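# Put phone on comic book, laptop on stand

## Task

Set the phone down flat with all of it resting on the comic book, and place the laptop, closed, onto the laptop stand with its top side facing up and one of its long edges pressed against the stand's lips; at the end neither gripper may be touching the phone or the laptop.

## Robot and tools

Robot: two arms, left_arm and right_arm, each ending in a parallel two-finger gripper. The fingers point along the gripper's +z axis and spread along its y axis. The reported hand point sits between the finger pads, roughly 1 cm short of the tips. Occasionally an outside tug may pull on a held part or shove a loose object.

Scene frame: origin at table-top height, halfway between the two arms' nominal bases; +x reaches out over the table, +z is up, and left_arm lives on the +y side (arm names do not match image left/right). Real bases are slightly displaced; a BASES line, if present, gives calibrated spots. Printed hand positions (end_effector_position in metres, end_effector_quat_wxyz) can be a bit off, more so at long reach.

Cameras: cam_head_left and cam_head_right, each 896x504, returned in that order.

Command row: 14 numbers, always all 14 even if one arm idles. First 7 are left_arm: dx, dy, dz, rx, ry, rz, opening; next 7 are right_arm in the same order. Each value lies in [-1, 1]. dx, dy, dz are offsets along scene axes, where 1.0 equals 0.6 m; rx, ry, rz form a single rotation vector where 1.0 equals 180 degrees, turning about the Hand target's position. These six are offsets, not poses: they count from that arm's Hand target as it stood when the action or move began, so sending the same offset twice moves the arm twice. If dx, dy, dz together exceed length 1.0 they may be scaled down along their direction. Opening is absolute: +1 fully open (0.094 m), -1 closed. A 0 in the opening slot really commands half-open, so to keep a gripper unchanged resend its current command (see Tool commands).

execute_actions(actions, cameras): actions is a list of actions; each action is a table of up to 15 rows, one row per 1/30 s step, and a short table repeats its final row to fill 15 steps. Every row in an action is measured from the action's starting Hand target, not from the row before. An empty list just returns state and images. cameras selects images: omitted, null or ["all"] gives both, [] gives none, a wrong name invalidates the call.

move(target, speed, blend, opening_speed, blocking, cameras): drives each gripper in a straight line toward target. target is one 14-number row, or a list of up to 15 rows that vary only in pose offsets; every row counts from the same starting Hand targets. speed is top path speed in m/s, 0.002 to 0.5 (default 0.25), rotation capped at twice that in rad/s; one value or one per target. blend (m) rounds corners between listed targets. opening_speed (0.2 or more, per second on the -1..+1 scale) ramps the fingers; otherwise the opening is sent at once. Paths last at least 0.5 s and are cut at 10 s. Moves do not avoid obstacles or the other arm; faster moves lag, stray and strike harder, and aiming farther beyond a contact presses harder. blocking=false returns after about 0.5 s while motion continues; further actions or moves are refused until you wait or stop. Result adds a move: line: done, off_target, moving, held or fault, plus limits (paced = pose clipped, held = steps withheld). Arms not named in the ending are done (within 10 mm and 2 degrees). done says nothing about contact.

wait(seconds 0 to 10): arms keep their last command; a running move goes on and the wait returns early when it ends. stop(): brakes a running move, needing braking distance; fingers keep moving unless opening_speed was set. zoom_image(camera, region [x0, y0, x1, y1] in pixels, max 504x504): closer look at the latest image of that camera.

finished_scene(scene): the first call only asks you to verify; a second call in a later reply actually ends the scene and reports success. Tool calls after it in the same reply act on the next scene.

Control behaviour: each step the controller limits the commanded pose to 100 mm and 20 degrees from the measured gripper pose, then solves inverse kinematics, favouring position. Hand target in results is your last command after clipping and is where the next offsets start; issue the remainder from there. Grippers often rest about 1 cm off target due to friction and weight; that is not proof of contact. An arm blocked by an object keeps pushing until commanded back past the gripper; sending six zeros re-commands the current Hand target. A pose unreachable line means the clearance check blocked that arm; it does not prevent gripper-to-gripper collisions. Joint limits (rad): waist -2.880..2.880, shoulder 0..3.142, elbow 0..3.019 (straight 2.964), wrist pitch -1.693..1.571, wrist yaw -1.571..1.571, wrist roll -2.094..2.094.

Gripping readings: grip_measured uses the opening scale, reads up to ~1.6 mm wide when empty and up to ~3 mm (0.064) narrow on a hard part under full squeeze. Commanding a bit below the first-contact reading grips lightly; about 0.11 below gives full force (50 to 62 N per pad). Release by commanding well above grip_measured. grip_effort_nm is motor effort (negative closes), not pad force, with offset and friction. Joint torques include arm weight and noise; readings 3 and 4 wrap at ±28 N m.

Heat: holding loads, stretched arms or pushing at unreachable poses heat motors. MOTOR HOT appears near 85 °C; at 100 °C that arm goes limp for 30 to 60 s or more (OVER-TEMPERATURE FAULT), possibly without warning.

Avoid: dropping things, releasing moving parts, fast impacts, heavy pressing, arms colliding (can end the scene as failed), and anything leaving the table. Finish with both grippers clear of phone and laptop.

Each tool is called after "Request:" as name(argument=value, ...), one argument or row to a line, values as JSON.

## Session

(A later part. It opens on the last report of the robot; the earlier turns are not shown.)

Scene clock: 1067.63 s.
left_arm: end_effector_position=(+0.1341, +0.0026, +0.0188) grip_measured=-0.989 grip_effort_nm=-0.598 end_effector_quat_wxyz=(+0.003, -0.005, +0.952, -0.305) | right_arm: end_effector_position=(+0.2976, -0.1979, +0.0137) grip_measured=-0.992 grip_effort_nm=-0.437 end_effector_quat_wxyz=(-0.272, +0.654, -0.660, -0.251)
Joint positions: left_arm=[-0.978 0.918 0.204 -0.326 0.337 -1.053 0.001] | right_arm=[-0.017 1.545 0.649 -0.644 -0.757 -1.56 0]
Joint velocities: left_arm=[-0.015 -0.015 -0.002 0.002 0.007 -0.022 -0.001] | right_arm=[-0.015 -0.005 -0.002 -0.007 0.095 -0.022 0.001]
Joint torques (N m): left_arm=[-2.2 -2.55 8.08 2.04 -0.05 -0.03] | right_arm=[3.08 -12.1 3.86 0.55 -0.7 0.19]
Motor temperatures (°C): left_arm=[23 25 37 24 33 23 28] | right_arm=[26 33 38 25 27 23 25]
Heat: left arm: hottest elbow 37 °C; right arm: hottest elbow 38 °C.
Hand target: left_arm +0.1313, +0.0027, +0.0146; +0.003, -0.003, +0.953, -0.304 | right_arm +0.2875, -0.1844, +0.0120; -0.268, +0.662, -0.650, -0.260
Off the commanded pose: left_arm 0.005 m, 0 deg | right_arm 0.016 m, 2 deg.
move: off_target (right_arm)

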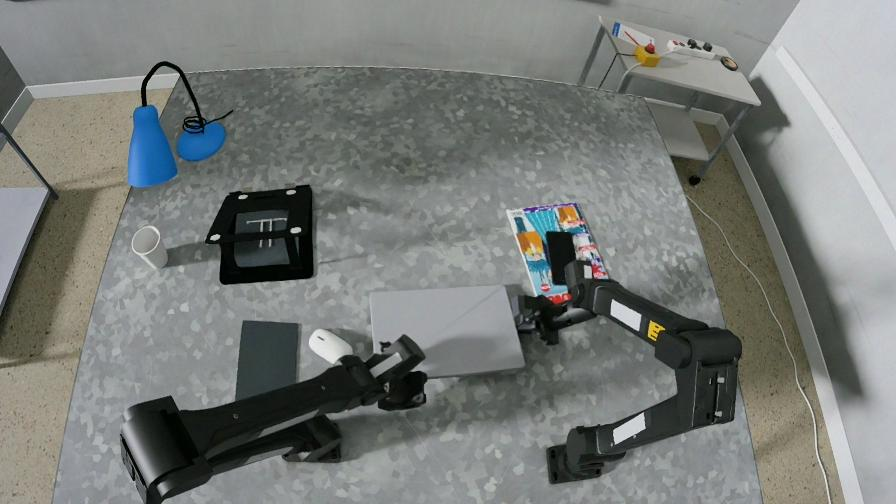

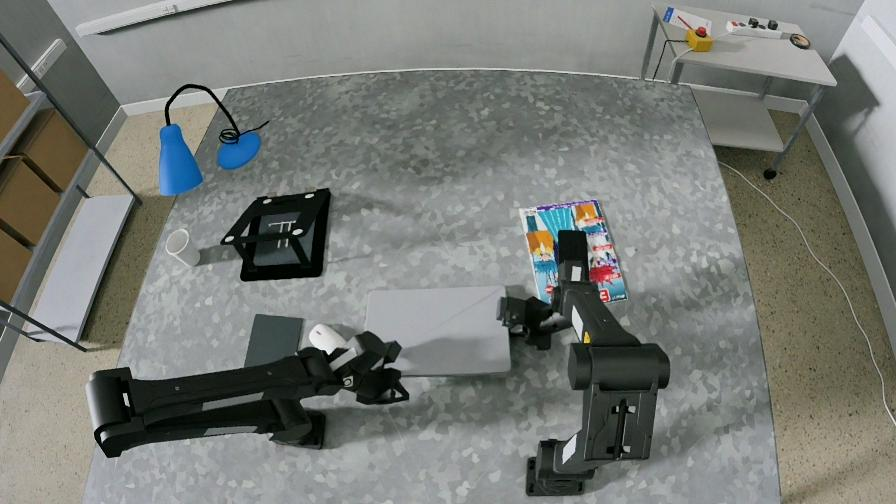

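Request:
move(
  target=[
    [0,0,0,0,0,0,-1,0,-0.08,0,0,0,0,-1],
    [0,0,0,0,0,0,-1,-0.05,-0.08,0.14,0,0,0,-1],
    [0,0,0,0,0,0,-1,-0.2625,0.06,0.14,0,0,0,-1],
    [0,0,0,0,0,0,-1,-0.2625,0.06,0.005,0,0,0,-1],
  ],
  speed=0.2,
  blend=0.02,
)

Scene clock: 1073.50 s.
left_arm: end_effector_position=(+0.1341, +0.0026, +0.0188) grip_measured=-0.989 grip_effort_nm=-0.598 end_effector_quat_wxyz=(+0.003, -0.005, +0.952, -0.305) | right_arm: end_effector_position=(+0.1362, -0.1476, +0.0246) grip_measured=-0.992 grip_effort_nm=-0.437 end_effector_quat_wxyz=(-0.276, +0.662, -0.648, -0.256)
Joint positions: left_arm=[-0.978 0.918 0.204 -0.326 0.337 -1.053 0.001] | right_arm=[0.265 0.997 0.225 -0.521 -0.729 -1.214 0]
Joint velocities: left_arm=[-0.005 0.005 0.002 0.017 -0.037 -0.022 -0.002] | right_arm=[0.005 -0.005 0.002 0.007 0.007 -0.051 0.001]
Joint torques (N m): left_arm=[-2.2 -2.49 8.09 1.95 -0.03 -0.04] | right_arm=[1.38 -2.2 5.41 1.01 -0.33 0.22]
Motor temperatures (°C): left_arm=[23 25 37 24 33 23 28] | right_arm=[26 33 37 25 27 23 25]
Heat: left arm: hottest elbow 37 °C; right arm: hottest elbow 37 °C.
Hand target: left_arm +0.1313, +0.0027, +0.0146; +0.003, -0.003, +0.953, -0.304 | right_arm +0.1296, -0.1467, +0.0177; -0.267, +0.662, -0.650, -0.261
Off the commanded pose: left_arm 0.005 m, 0 deg | right_arm 0.011 m, 1 deg.
move: off_target (right_arm)

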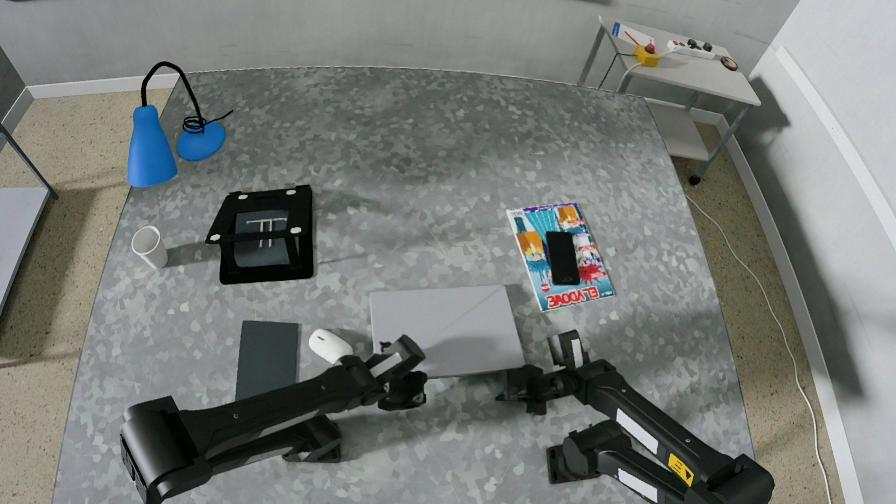

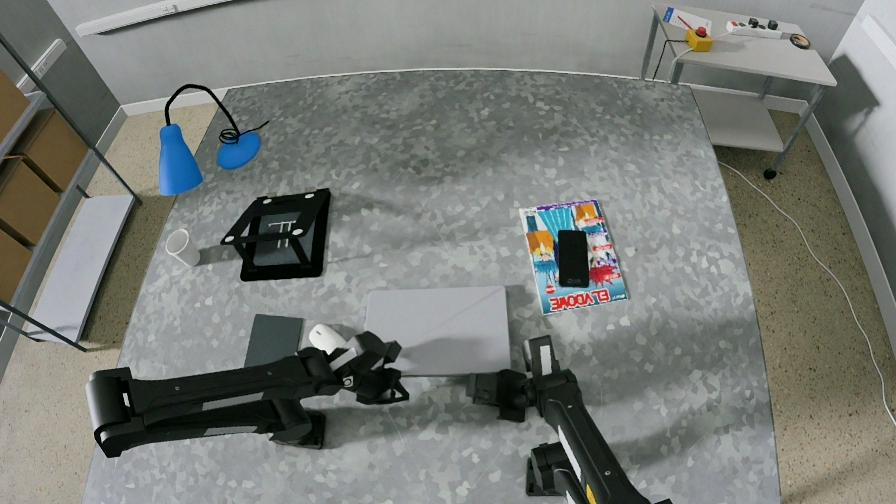

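Request:
move(
  target=[0.28,0,0,0,0,0,-1,0.284,0,-0.008,0,0,0,-1],
  speed=0.06,
)

Request:
zoom_image(
  camera="cam_head_left",
  region=[200, 180, 640, 420],
)

Scene clock: 1080.17 s.
left_arm: end_effector_position=(+0.2761, +0.0049, +0.0098) grip_measured=-0.989 grip_effort_nm=-0.598 end_effector_quat_wxyz=(-0.009, +0.001, +0.953, -0.302) | right_arm: end_effector_position=(+0.2731, -0.1464, +0.0134) grip_measured=-0.992 grip_effort_nm=-0.413 end_effector_quat_wxyz=(-0.261, +0.657, -0.651, -0.276)
Joint positions: left_arm=[-0.539 1.38 0.499 -0.375 0.536 -0.597 0.001] | right_arm=[0.14 1.515 0.598 -0.545 -0.773 -1.391 0]
Joint velocities: left_arm=[0.015 -0.015 0.007 0.007 -0.051 -0.051 -0.001] | right_arm=[-0.015 -0.005 -0.012 0.002 -0.095 0.037 0]
Joint torques (N m): left_arm=[0.44 -7.3 11.75 0.51 -0.05 0.13] | right_arm=[-0.32 -7.36 8.91 0.73 0.16 0.01]
Motor temperatures (°C): left_arm=[23 25 38 24 33 23 28] | right_arm=[26 33 37 25 27 23 25]
Heat: left arm: hottest elbow 38 °C; right arm: hottest elbow 37 °C.
Hand target: left_arm +0.2986, +0.0005, +0.0141; +0.002, -0.002, +0.953, -0.302 | right_arm +0.3004, -0.1491, +0.0100; -0.268, +0.662, -0.650, -0.260
Off the commanded pose: left_arm 0.024 m, 1 deg | right_arm 0.027 m, 2 deg.
move: off_target (left_arm, right_arm)

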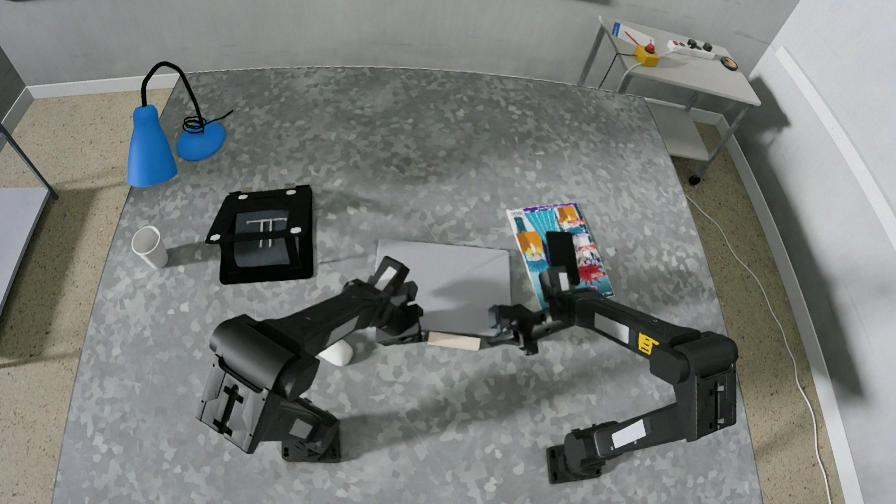

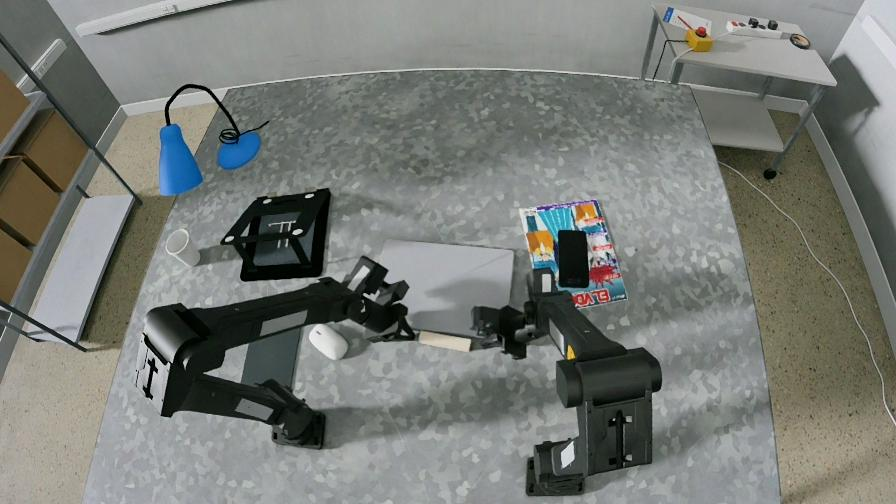

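Scaled by 1.145.

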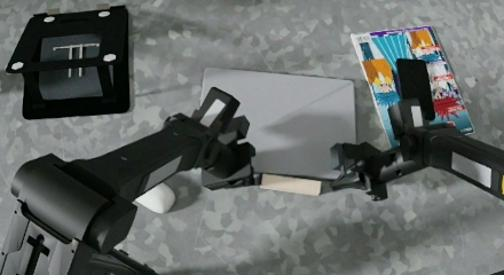

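Request:
zoom_image(
  camera="cam_head_left",
  region=[360, 230, 540, 370],
)

Request:
zoom_image(
  camera="cam_head_right",
  region=[340, 230, 540, 370],
)

Scaled by 2.800.

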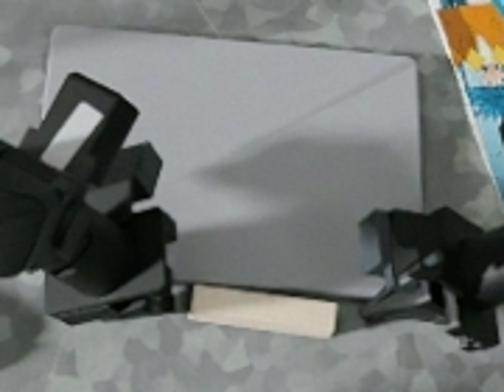

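Scaled by 2.520.

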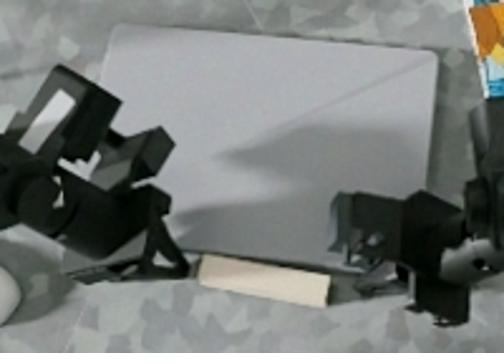

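Request:
move(
  target=[
    [-0.10,0.05,0,0,0,0,-1,-0.1,-0.05,0,0,0,0,-1],
    [-0.10,0.15,0.2,0,0,0,-1,-0.2,-0.15,0.2,0,0,0,-1],
  ],
  speed=0.2,
)

Request:
zoom_image(
  camera="cam_head_left",
  region=[360, 230, 540, 370],
)

Request:
zoom_image(
  camera="cam_head_right",
  region=[340, 230, 540, 370],
)

Scene clock: 1093.30 s.
left_arm: end_effector_position=(+0.2160, +0.0946, +0.1029) grip_measured=-0.989 grip_effort_nm=-0.598 end_effector_quat_wxyz=(-0.034, -0.009, +0.956, -0.290) | right_arm: end_effector_position=(+0.1634, -0.2298, +0.1143) grip_measured=-0.992 grip_effort_nm=-0.413 end_effector_quat_wxyz=(-0.253, +0.654, -0.655, -0.282)
Joint positions: left_arm=[-0.291 0.908 0.5 -1.058 0.584 -0.314 0.001] | right_arm=[-0.195 1.022 0.53 -1.311 -0.749 -1.85 0]
Joint velocities: left_arm=[-0.015 -0.005 -0.002 0.022 0.022 -0.081 -0.001] | right_arm=[-0.015 -0.015 0.002 -0.007 -0.007 0.022 0]
Joint torques (N m): left_arm=[0.09 -4.84 16.02 0.23 0.48 0.1] | right_arm=[-0.44 -5.48 10.91 -0.59 -0.36 0.11]
Motor temperatures (°C): left_arm=[23 25 38 24 32 23 28] | right_arm=[26 33 38 25 27 23 25]
Heat: left arm: hottest elbow 38 °C; right arm: hottest elbow 38 °C.
Hand target: left_arm +0.2407, +0.0916, +0.1326; +0.001, -0.002, +0.954, -0.301 | right_arm +0.1825, -0.2368, +0.1329; -0.269, +0.661, -0.651, -0.258
Off the commanded pose: left_arm 0.039 m, 4 deg | right_arm 0.025 m, 3 deg.
move: off_target (left_arm, right_arm)

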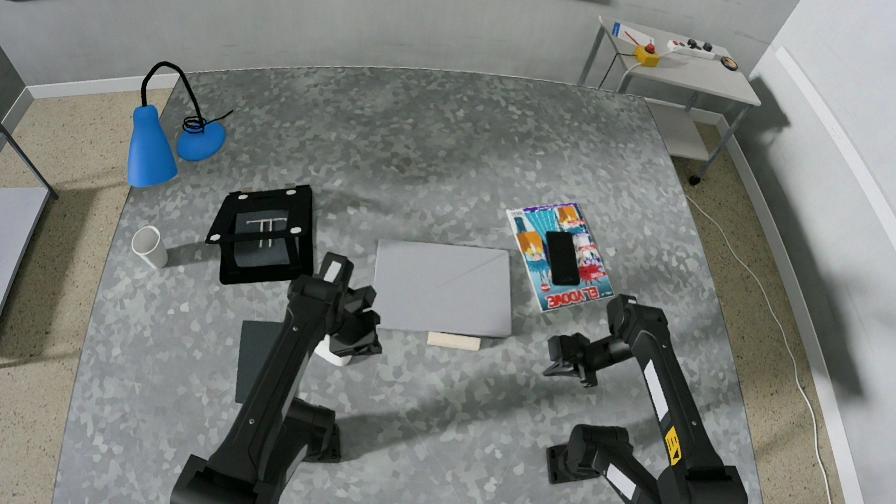

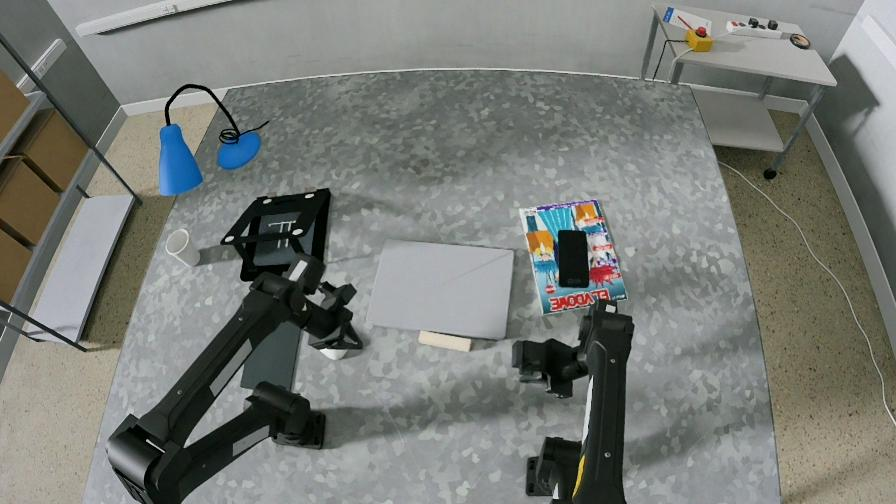

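Scaled by 2.800.

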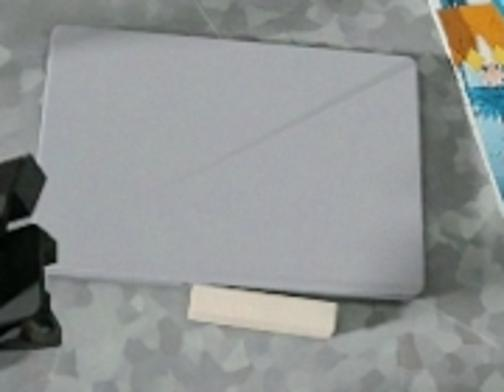

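Scaled by 2.520.

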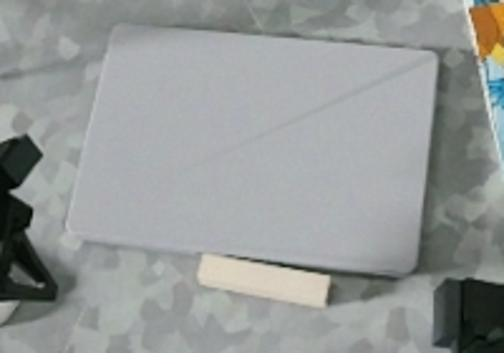

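Request:
zoom_image(
  camera="cam_head_left",
  region=[410, 300, 530, 370],
)

Request:
zoom_image(
  camera="cam_head_right",
  region=[360, 300, 530, 370],
)

Scaled by 4.200.

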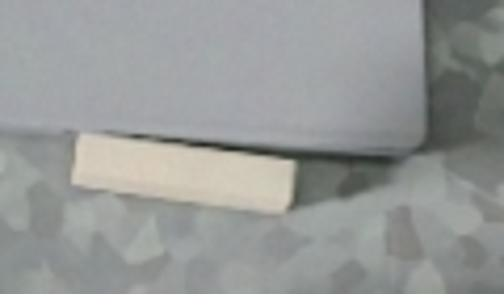

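Scaled by 2.965.

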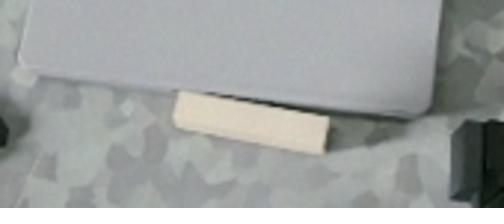

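Request:
zoom_image(
  camera="cam_head_left",
  region=[365, 310, 435, 350],
)

Request:
zoom_image(
  camera="cam_head_left",
  region=[460, 310, 530, 350],
)

Scaled by 7.200.

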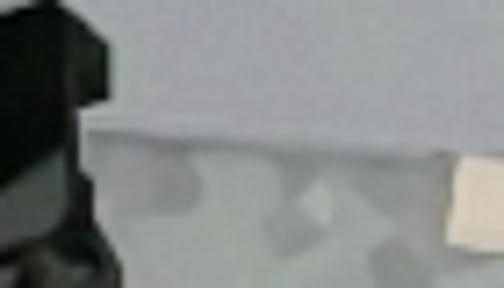

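Scaled by 7.200.

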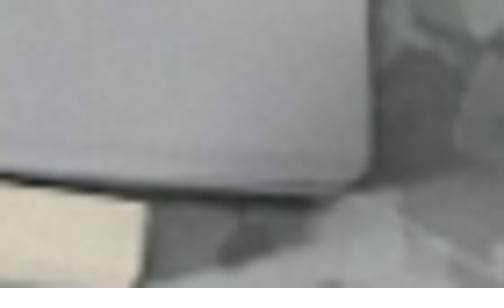

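Request:
zoom_image(
  camera="cam_head_left",
  region=[370, 225, 450, 270],
)

Request:
zoom_image(
  camera="cam_head_left",
  region=[450, 225, 530, 270],
)

Request:
zoom_image(
  camera="cam_head_right",
  region=[360, 225, 440, 345],
)

Request:
zoom_image(
  camera="cam_head_right",
  region=[450, 225, 530, 345],
)

Scaled by 6.300.

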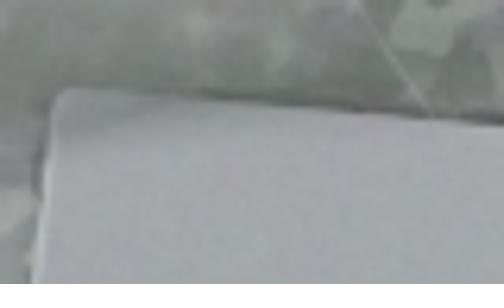

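Scaled by 6.300.

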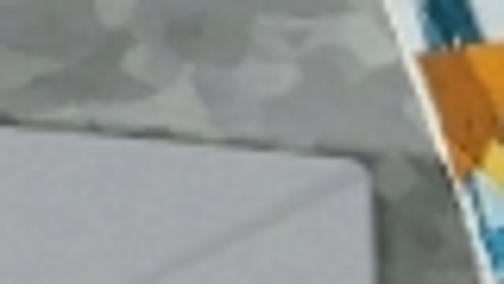

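Scaled by 4.200.

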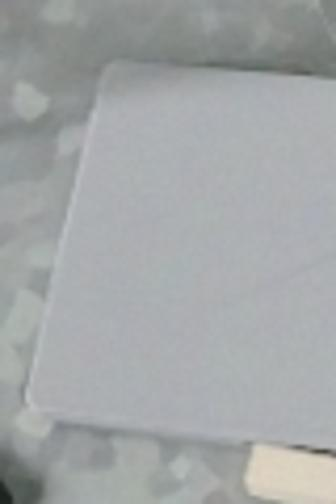

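Scaled by 4.200.

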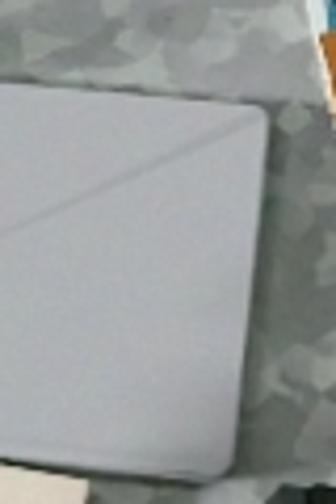

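Request:
zoom_image(
  camera="cam_head_left",
  region=[530, 290, 660, 400],
)

Request:
zoom_image(
  camera="cam_head_right",
  region=[500, 300, 630, 410],
)

Scaled by 3.877.

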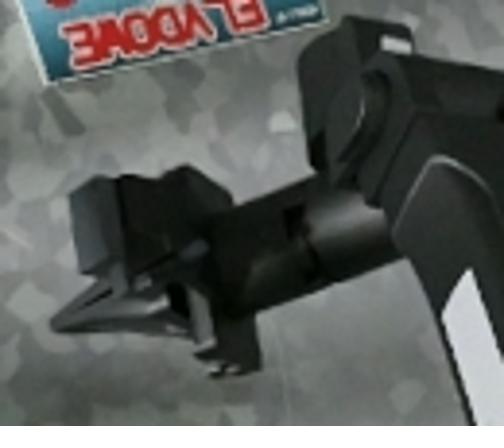

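Scaled by 3.877.

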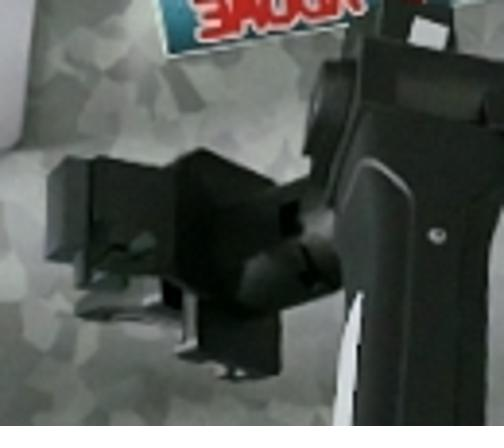

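Request:
move(
  target=[0,0,0,0,0,0,-1,0.03,0.10,0.02,-0.140,-0.391,-0.057,0.1],
  speed=0.25,
)

Request:
zoom_image(
  camera="cam_head_left",
  region=[400, 250, 680, 410],
)

Scene clock: 1162.57 s.
left_arm: end_effector_position=(+0.2160, +0.0947, +0.1037) grip_measured=-0.989 grip_effort_nm=-0.598 end_effector_quat_wxyz=(-0.032, -0.009, +0.956, -0.290) | right_arm: end_effector_position=(+0.1993, -0.1779, +0.1520) grip_measured=+0.099 grip_effort_nm=0.056 end_effector_quat_wxyz=(-0.466, +0.673, -0.471, +0.327)
Joint positions: left_arm=[-0.291 0.904 0.5 -1.058 0.584 -0.313 0.001] | right_arm=[0.8 0.17 0.116 -0.341 0.426 -1.401 0.052]
Joint velocities: left_arm=[-0.005 -0.005 0.002 0.002 -0.022 -0.037 0] | right_arm=[-0.005 0.015 -0.002 0.002 -0.007 0.051 0.002]
Joint torques (N m): left_arm=[-0.21 -5.07 16.25 0.03 0.47 0.15] | right_arm=[1.49 2.37 8.54 2.19 0.19 0.15]
Motor temperatures (°C): left_arm=[23 25 43 24 31 23 28] | right_arm=[26 33 44 25 26 23 25]
Heat: left arm: hottest elbow 43 °C; right arm: hottest elbow 44 °C.
Hand target: left_arm +0.2406, +0.0916, +0.1326; +0.001, -0.002, +0.954, -0.301 | right_arm +0.1981, -0.1750, +0.1442; -0.464, +0.680, -0.465, +0.327
Off the commanded pose: left_arm 0.038 m, 4 deg | right_arm 0.007 m, 1 deg.
move: off_target (left_arm)

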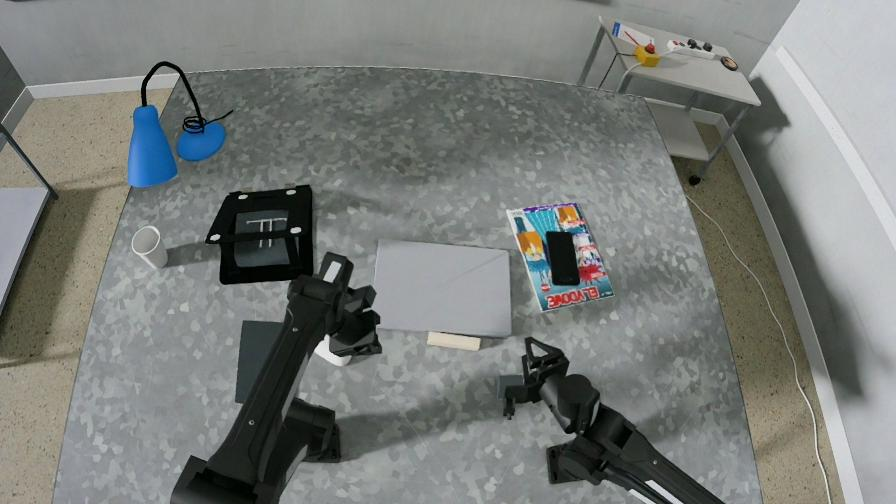

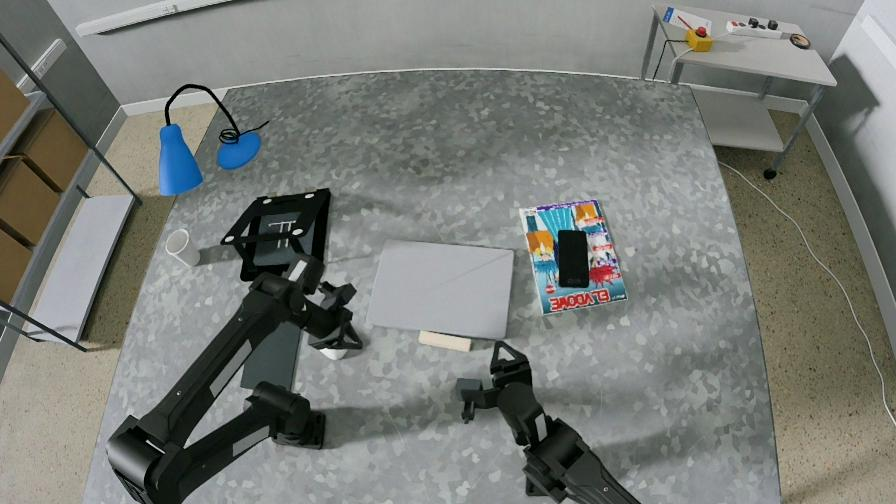

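Scaled by 1.800.

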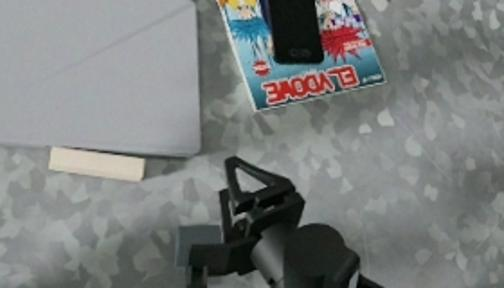

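Request:
move(
  target=[0,0,0,0,0,0,-1,0,0.03,-0.187,0,0,0,0.1],
  speed=0.1,
)

Request:
zoom_image(
  camera="cam_head_left",
  region=[420, 300, 560, 420],
)

Request:
zoom_image(
  camera="cam_head_right",
  region=[400, 300, 540, 420],
)

Scene clock: 1167.73 s.
left_arm: end_effector_position=(+0.2161, +0.0947, +0.1037) grip_measured=-0.989 grip_effort_nm=-0.598 end_effector_quat_wxyz=(-0.032, -0.009, +0.956, -0.290) | right_arm: end_effector_position=(+0.1951, -0.1768, +0.1239) grip_measured=+0.099 grip_effort_nm=0.066 end_effector_quat_wxyz=(-0.462, +0.678, -0.466, +0.329)
Joint positions: left_arm=[-0.291 0.904 0.5 -1.058 0.584 -0.313 0.001] | right_arm=[0.831 0.179 0.047 -0.274 0.453 -1.402 0.052]
Joint velocities: left_arm=[-0.005 -0.015 -0.017 -0.002 0.022 0.007 0] | right_arm=[-0.005 -0.015 -0.007 -0.007 -0.022 0.037 0]
Joint torques (N m): left_arm=[-0.38 -5.77 16.03 0.08 0.37 0.13] | right_arm=[0.26 1.61 10.45 1.36 0.06 0.22]
Motor temperatures (°C): left_arm=[23 25 43 24 31 23 28] | right_arm=[26 33 44 25 26 23 25]
Heat: left arm: hottest elbow 43 °C; right arm: hottest elbow 44 °C.
Hand target: left_arm +0.2398, +0.0916, +0.1322; +0.001, -0.002, +0.954, -0.301 | right_arm +0.1962, -0.1769, +0.1300; -0.465, +0.675, -0.467, +0.330
Off the commanded pose: left_arm 0.038 m, 4 deg | right_arm 0.094 m, 0 deg.
move: held (right_arm; a check stopped the path), off_target (left_arm); limits=held
pose unreachable (right arm): on one or more control steps of this call, first in action 0 (counted from 0), this arm could not follow its commanded pose, so it was not sent that pose on those steps. It may still have moved: this result reports where it is.
cause: moving toward the commanded pose would bring two parts of the arm too close to each other (its shoulder (the part past joint 1) and its forearm (the part past joint 3), with joints 2 (shoulder) and 3 (elbow) between them).

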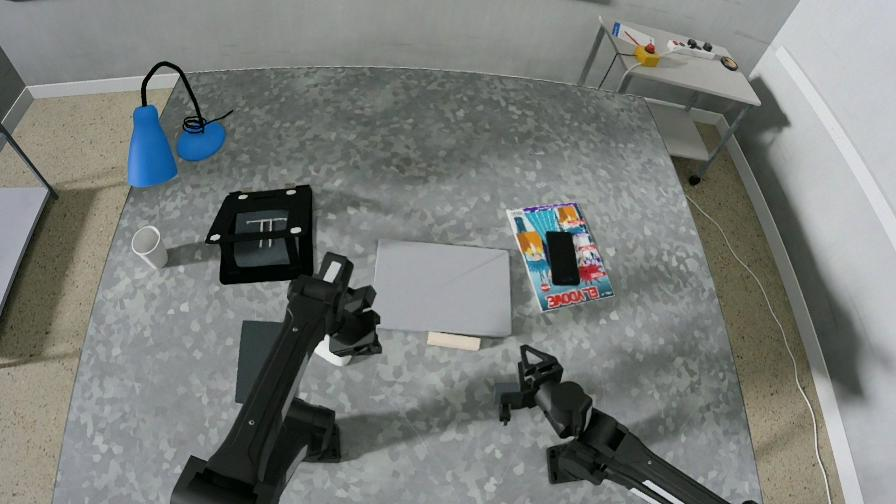

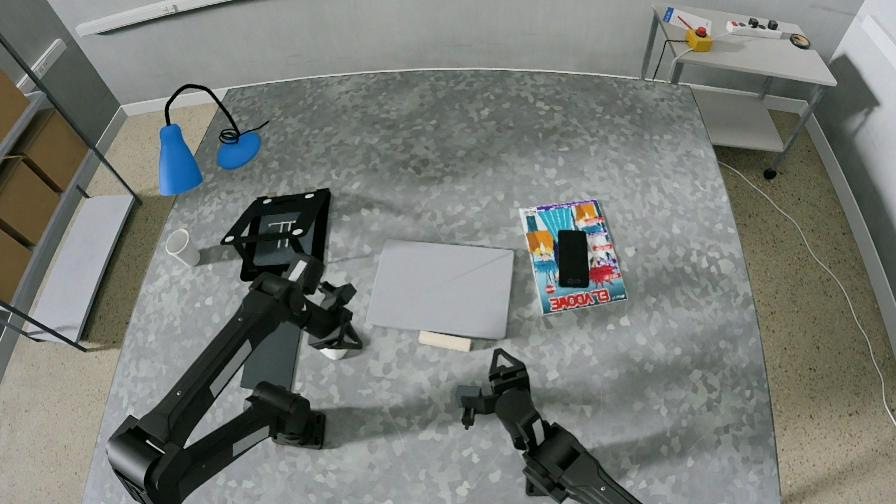

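Scaled by 3.600.

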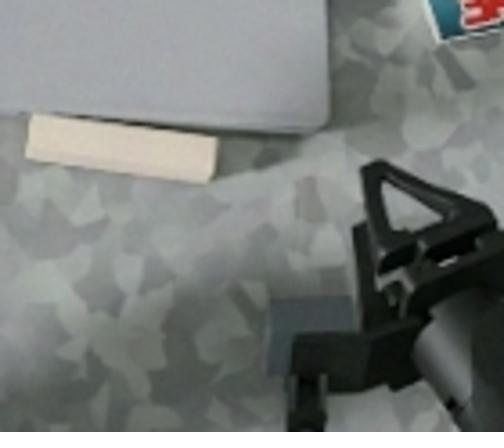

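Scaled by 3.600.

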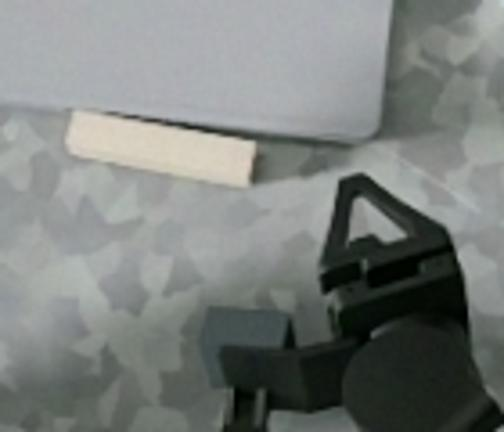

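Request:
move(
  target=[
    [0,0,0,0,0,0,-1,0,-0.22,0.06,0,0,0,0.1],
    [-0.058,-0.25,-0.03,0,0,0,-1,0,-0.22,0.06,0,0,0,0.1],
    [-0.058,-0.25,-0.2,0,0,0,-1,0,-0.22,0.06,0,0,0,0.1],
  ],
  speed=0.2,
  blend=0.02,
)

Request:
zoom_image(
  camera="cam_head_left",
  region=[380, 290, 560, 420],
)

Request:
zoom_image(
  camera="cam_head_right",
  region=[360, 290, 540, 420],
)

Scene clock: 1181.87 s.
left_arm: end_effector_position=(+0.2067, -0.0556, +0.0181) grip_measured=-0.989 grip_effort_nm=-0.598 end_effector_quat_wxyz=(+0.004, -0.006, +0.953, -0.303) | right_arm: end_effector_position=(+0.1939, -0.3055, +0.1386) grip_measured=+0.099 grip_effort_nm=0.061 end_effector_quat_wxyz=(-0.470, +0.675, -0.475, +0.315)
Joint positions: left_arm=[-0.884 1.28 0.42 -0.213 0.379 -0.966 0.001] | right_arm=[-0.616 0.051 0.117 -0.671 -0.884 -2.039 0.052]
Joint velocities: left_arm=[-0.015 -0.005 0.007 0.002 -0.022 -0.051 0] | right_arm=[-0.015 -0.015 -0.022 -0.007 -0.022 -0.022 0]
Joint torques (N m): left_arm=[-3.08 -7.3 7.53 1.48 0.03 0.02] | right_arm=[-0.56 3.6 13.5 0.77 -0.38 0.13]
Motor temperatures (°C): left_arm=[23 25 43 24 31 23 28] | right_arm=[26 33 45 25 26 23 25]
Heat: left arm: hottest elbow 43 °C; right arm: hottest elbow 45 °C.
Hand target: left_arm +0.2031, -0.0586, +0.0148; +0.003, -0.003, +0.953, -0.304 | right_arm +0.1951, -0.3107, +0.1667; -0.467, +0.674, -0.466, +0.333
Off the commanded pose: left_arm 0.007 m, 1 deg | right_arm 0.028 m, 2 deg.
move: off_target (right_arm)

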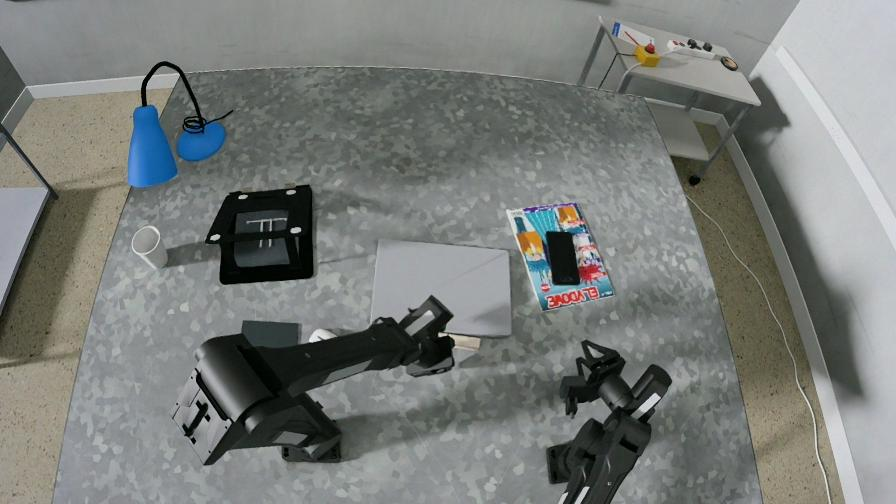

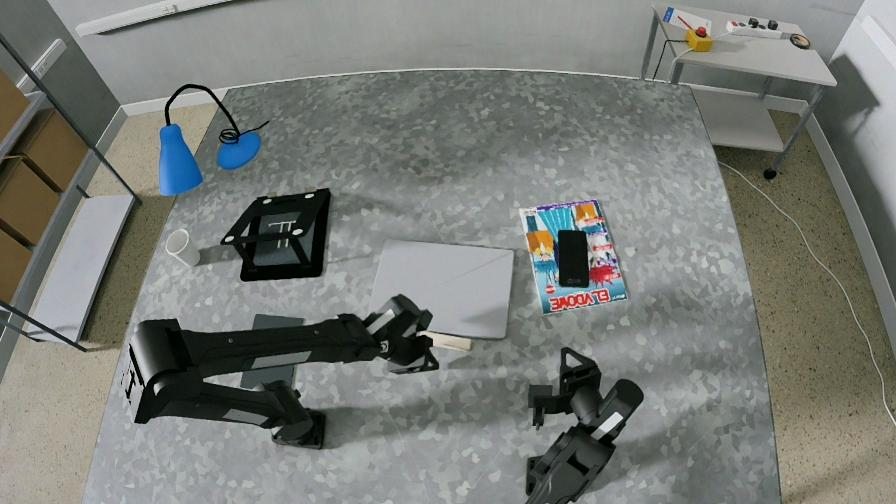

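Scaled by 2.800.

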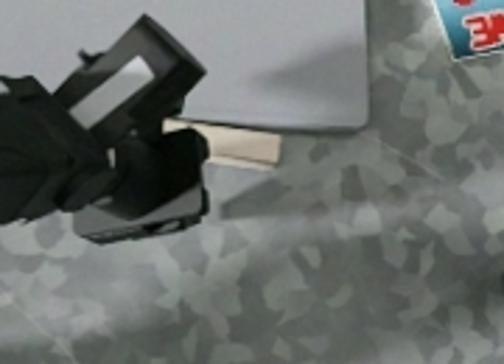

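Scaled by 2.800.

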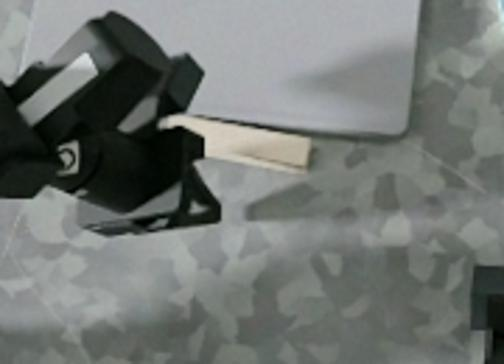

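Request:
move(
  target=[0.115,0,0.002,0,0,0,-1,0,0,0,0,0,0,0.1],
  speed=0.05,
)

Request:
zoom_image(
  camera="cam_head_left",
  region=[360, 220, 540, 370],
)

Request:
zoom_image(
  camera="cam_head_right",
  region=[350, 220, 530, 370],
)

Scene clock: 1186.37 s.
left_arm: end_effector_position=(+0.2473, -0.0517, +0.0106) grip_measured=-0.989 grip_effort_nm=-0.598 end_effector_quat_wxyz=(-0.011, +0.003, +0.953, -0.301) | right_arm: end_effector_position=(+0.1938, -0.3055, +0.1386) grip_measured=+0.099 grip_effort_nm=0.066 end_effector_quat_wxyz=(-0.470, +0.675, -0.475, +0.315)
Joint positions: left_arm=[-0.757 1.394 0.506 -0.262 0.46 -0.822 0.001] | right_arm=[-0.616 0.051 0.117 -0.671 -0.884 -2.04 0.052]
Joint velocities: left_arm=[-0.005 -0.005 0.007 -0.017 0.095 0.007 -0.001] | right_arm=[-0.015 -0.005 0.002 -0.002 0.022 -0.022 0]
Joint torques (N m): left_arm=[0.15 -7.82 11.96 0.68 -0.24 0.18] | right_arm=[-0.38 3.66 13.52 0.83 -0.36 0.14]
Motor temperatures (°C): left_arm=[23 25 43 24 31 23 28] | right_arm=[26 33 45 25 26 23 25]
Heat: left arm: hottest elbow 43 °C; right arm: hottest elbow 45 °C.
Hand target: left_arm +0.2720, -0.0596, +0.0158; +0.003, -0.003, +0.953, -0.303 | right_arm +0.1951, -0.3107, +0.1667; -0.467, +0.674, -0.466, +0.333
Off the commanded pose: left_arm 0.026 m, 2 deg | right_arm 0.029 m, 2 deg.
move: off_target (left_arm, right_arm)

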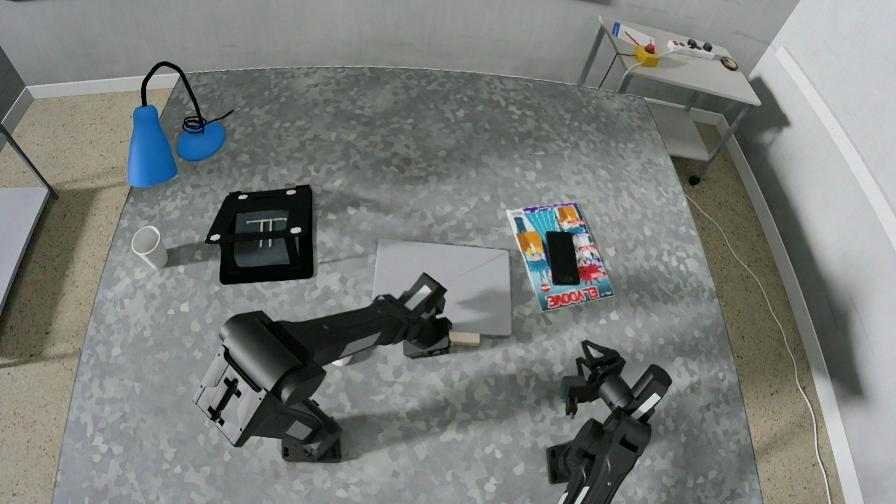

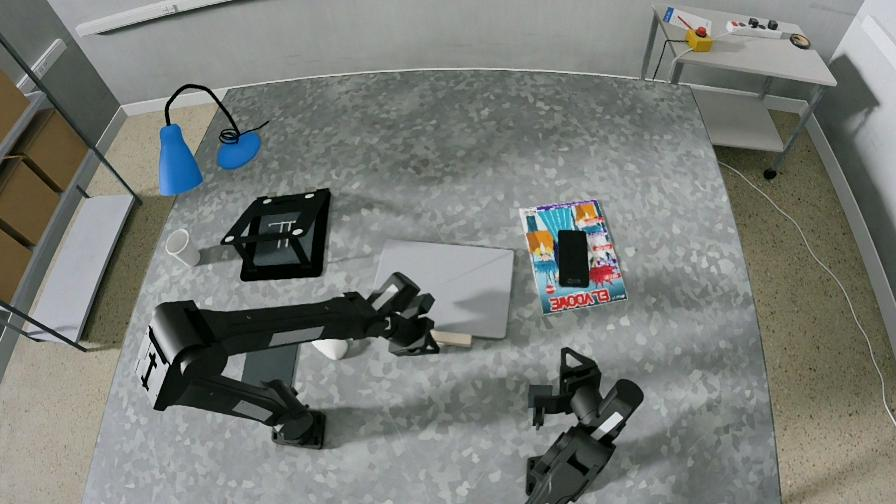

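Scaled by 2.800.

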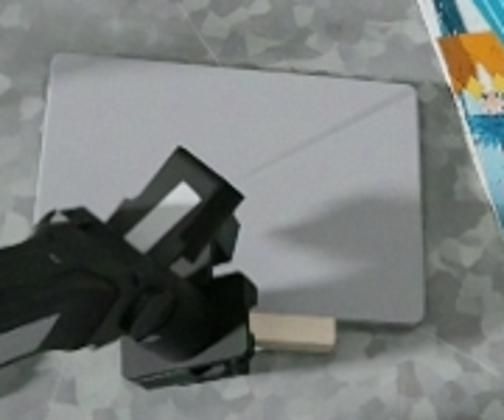

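Scaled by 2.800.

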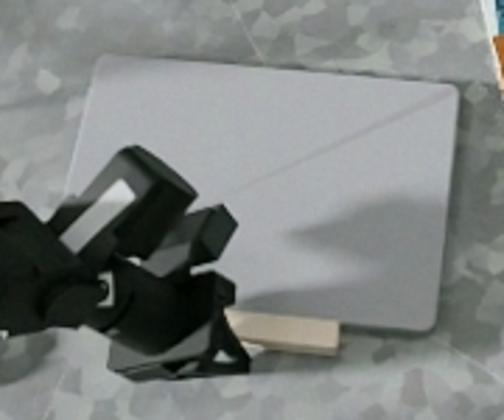

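Request:
move(
  target=[0.10,0,0.0,0,0,0,-1,0,0,0,0,0,0,0.1],
  speed=0.05,
)

Request:
zoom_image(
  camera="cam_head_left",
  region=[360, 210, 540, 360],
)

Request:
zoom_image(
  camera="cam_head_right",
  region=[350, 210, 530, 360],
)

Scene clock: 1191.10 s.
left_arm: end_effector_position=(+0.2963, -0.0536, +0.0109) grip_measured=-0.989 grip_effort_nm=-0.598 end_effector_quat_wxyz=(-0.020, +0.006, +0.954, -0.300) | right_arm: end_effector_position=(+0.1938, -0.3055, +0.1386) grip_measured=+0.099 grip_effort_nm=0.066 end_effector_quat_wxyz=(-0.470, +0.675, -0.475, +0.315)
Joint positions: left_arm=[-0.658 1.501 0.632 -0.347 0.508 -0.71 0.001] | right_arm=[-0.616 0.051 0.117 -0.671 -0.884 -2.04 0.052]
Joint velocities: left_arm=[-0.005 0.005 0.002 -0.007 0.007 0.051 0] | right_arm=[-0.015 -0.005 0.002 0.012 0.007 -0.037 0]
Joint torques (N m): left_arm=[1.61 -8.23 13.41 0.92 -0.37 0.18] | right_arm=[-0.32 3.66 13.53 0.83 -0.36 0.15]
Motor temperatures (°C): left_arm=[23 25 43 24 31 23 28] | right_arm=[26 33 44 25 26 23 25]
Heat: left arm: hottest elbow 43 °C; right arm: hottest elbow 44 °C.
Hand target: left_arm +0.3318, -0.0605, +0.0155; +0.003, -0.003, +0.953, -0.302 | right_arm +0.1951, -0.3106, +0.1667; -0.467, +0.674, -0.466, +0.333
Off the commanded pose: left_arm 0.037 m, 3 deg | right_arm 0.029 m, 2 deg.
move: off_target (left_arm, right_arm)

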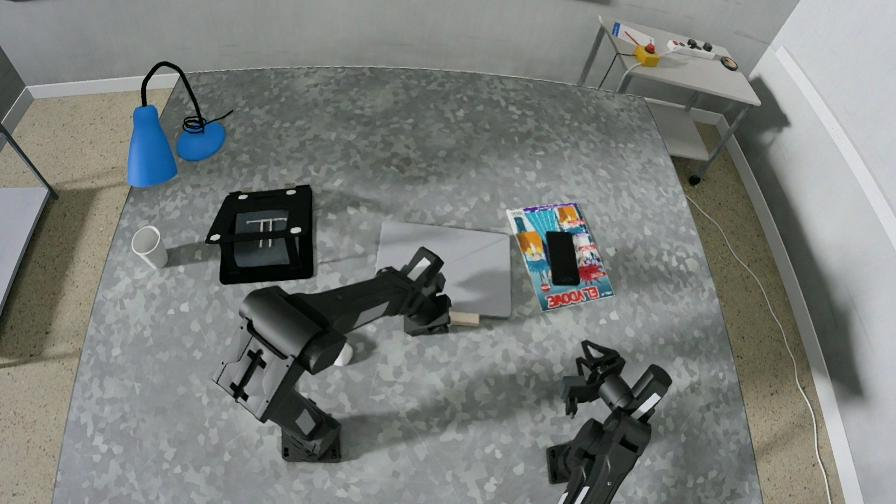

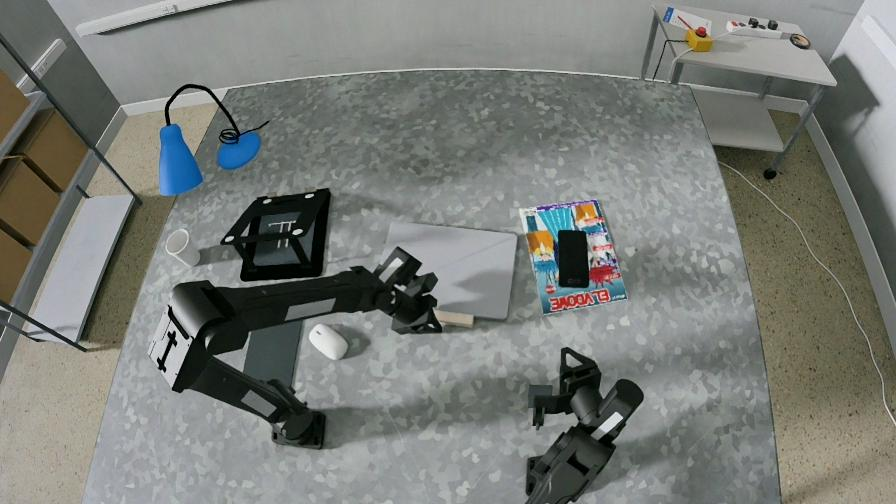

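Scaled by 2.800.

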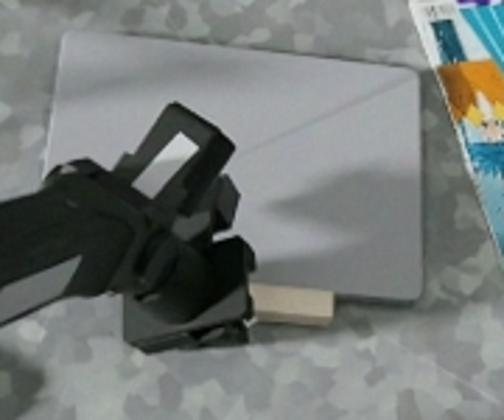

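Scaled by 2.800.

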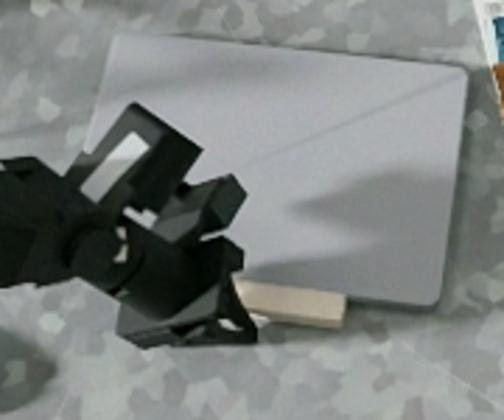

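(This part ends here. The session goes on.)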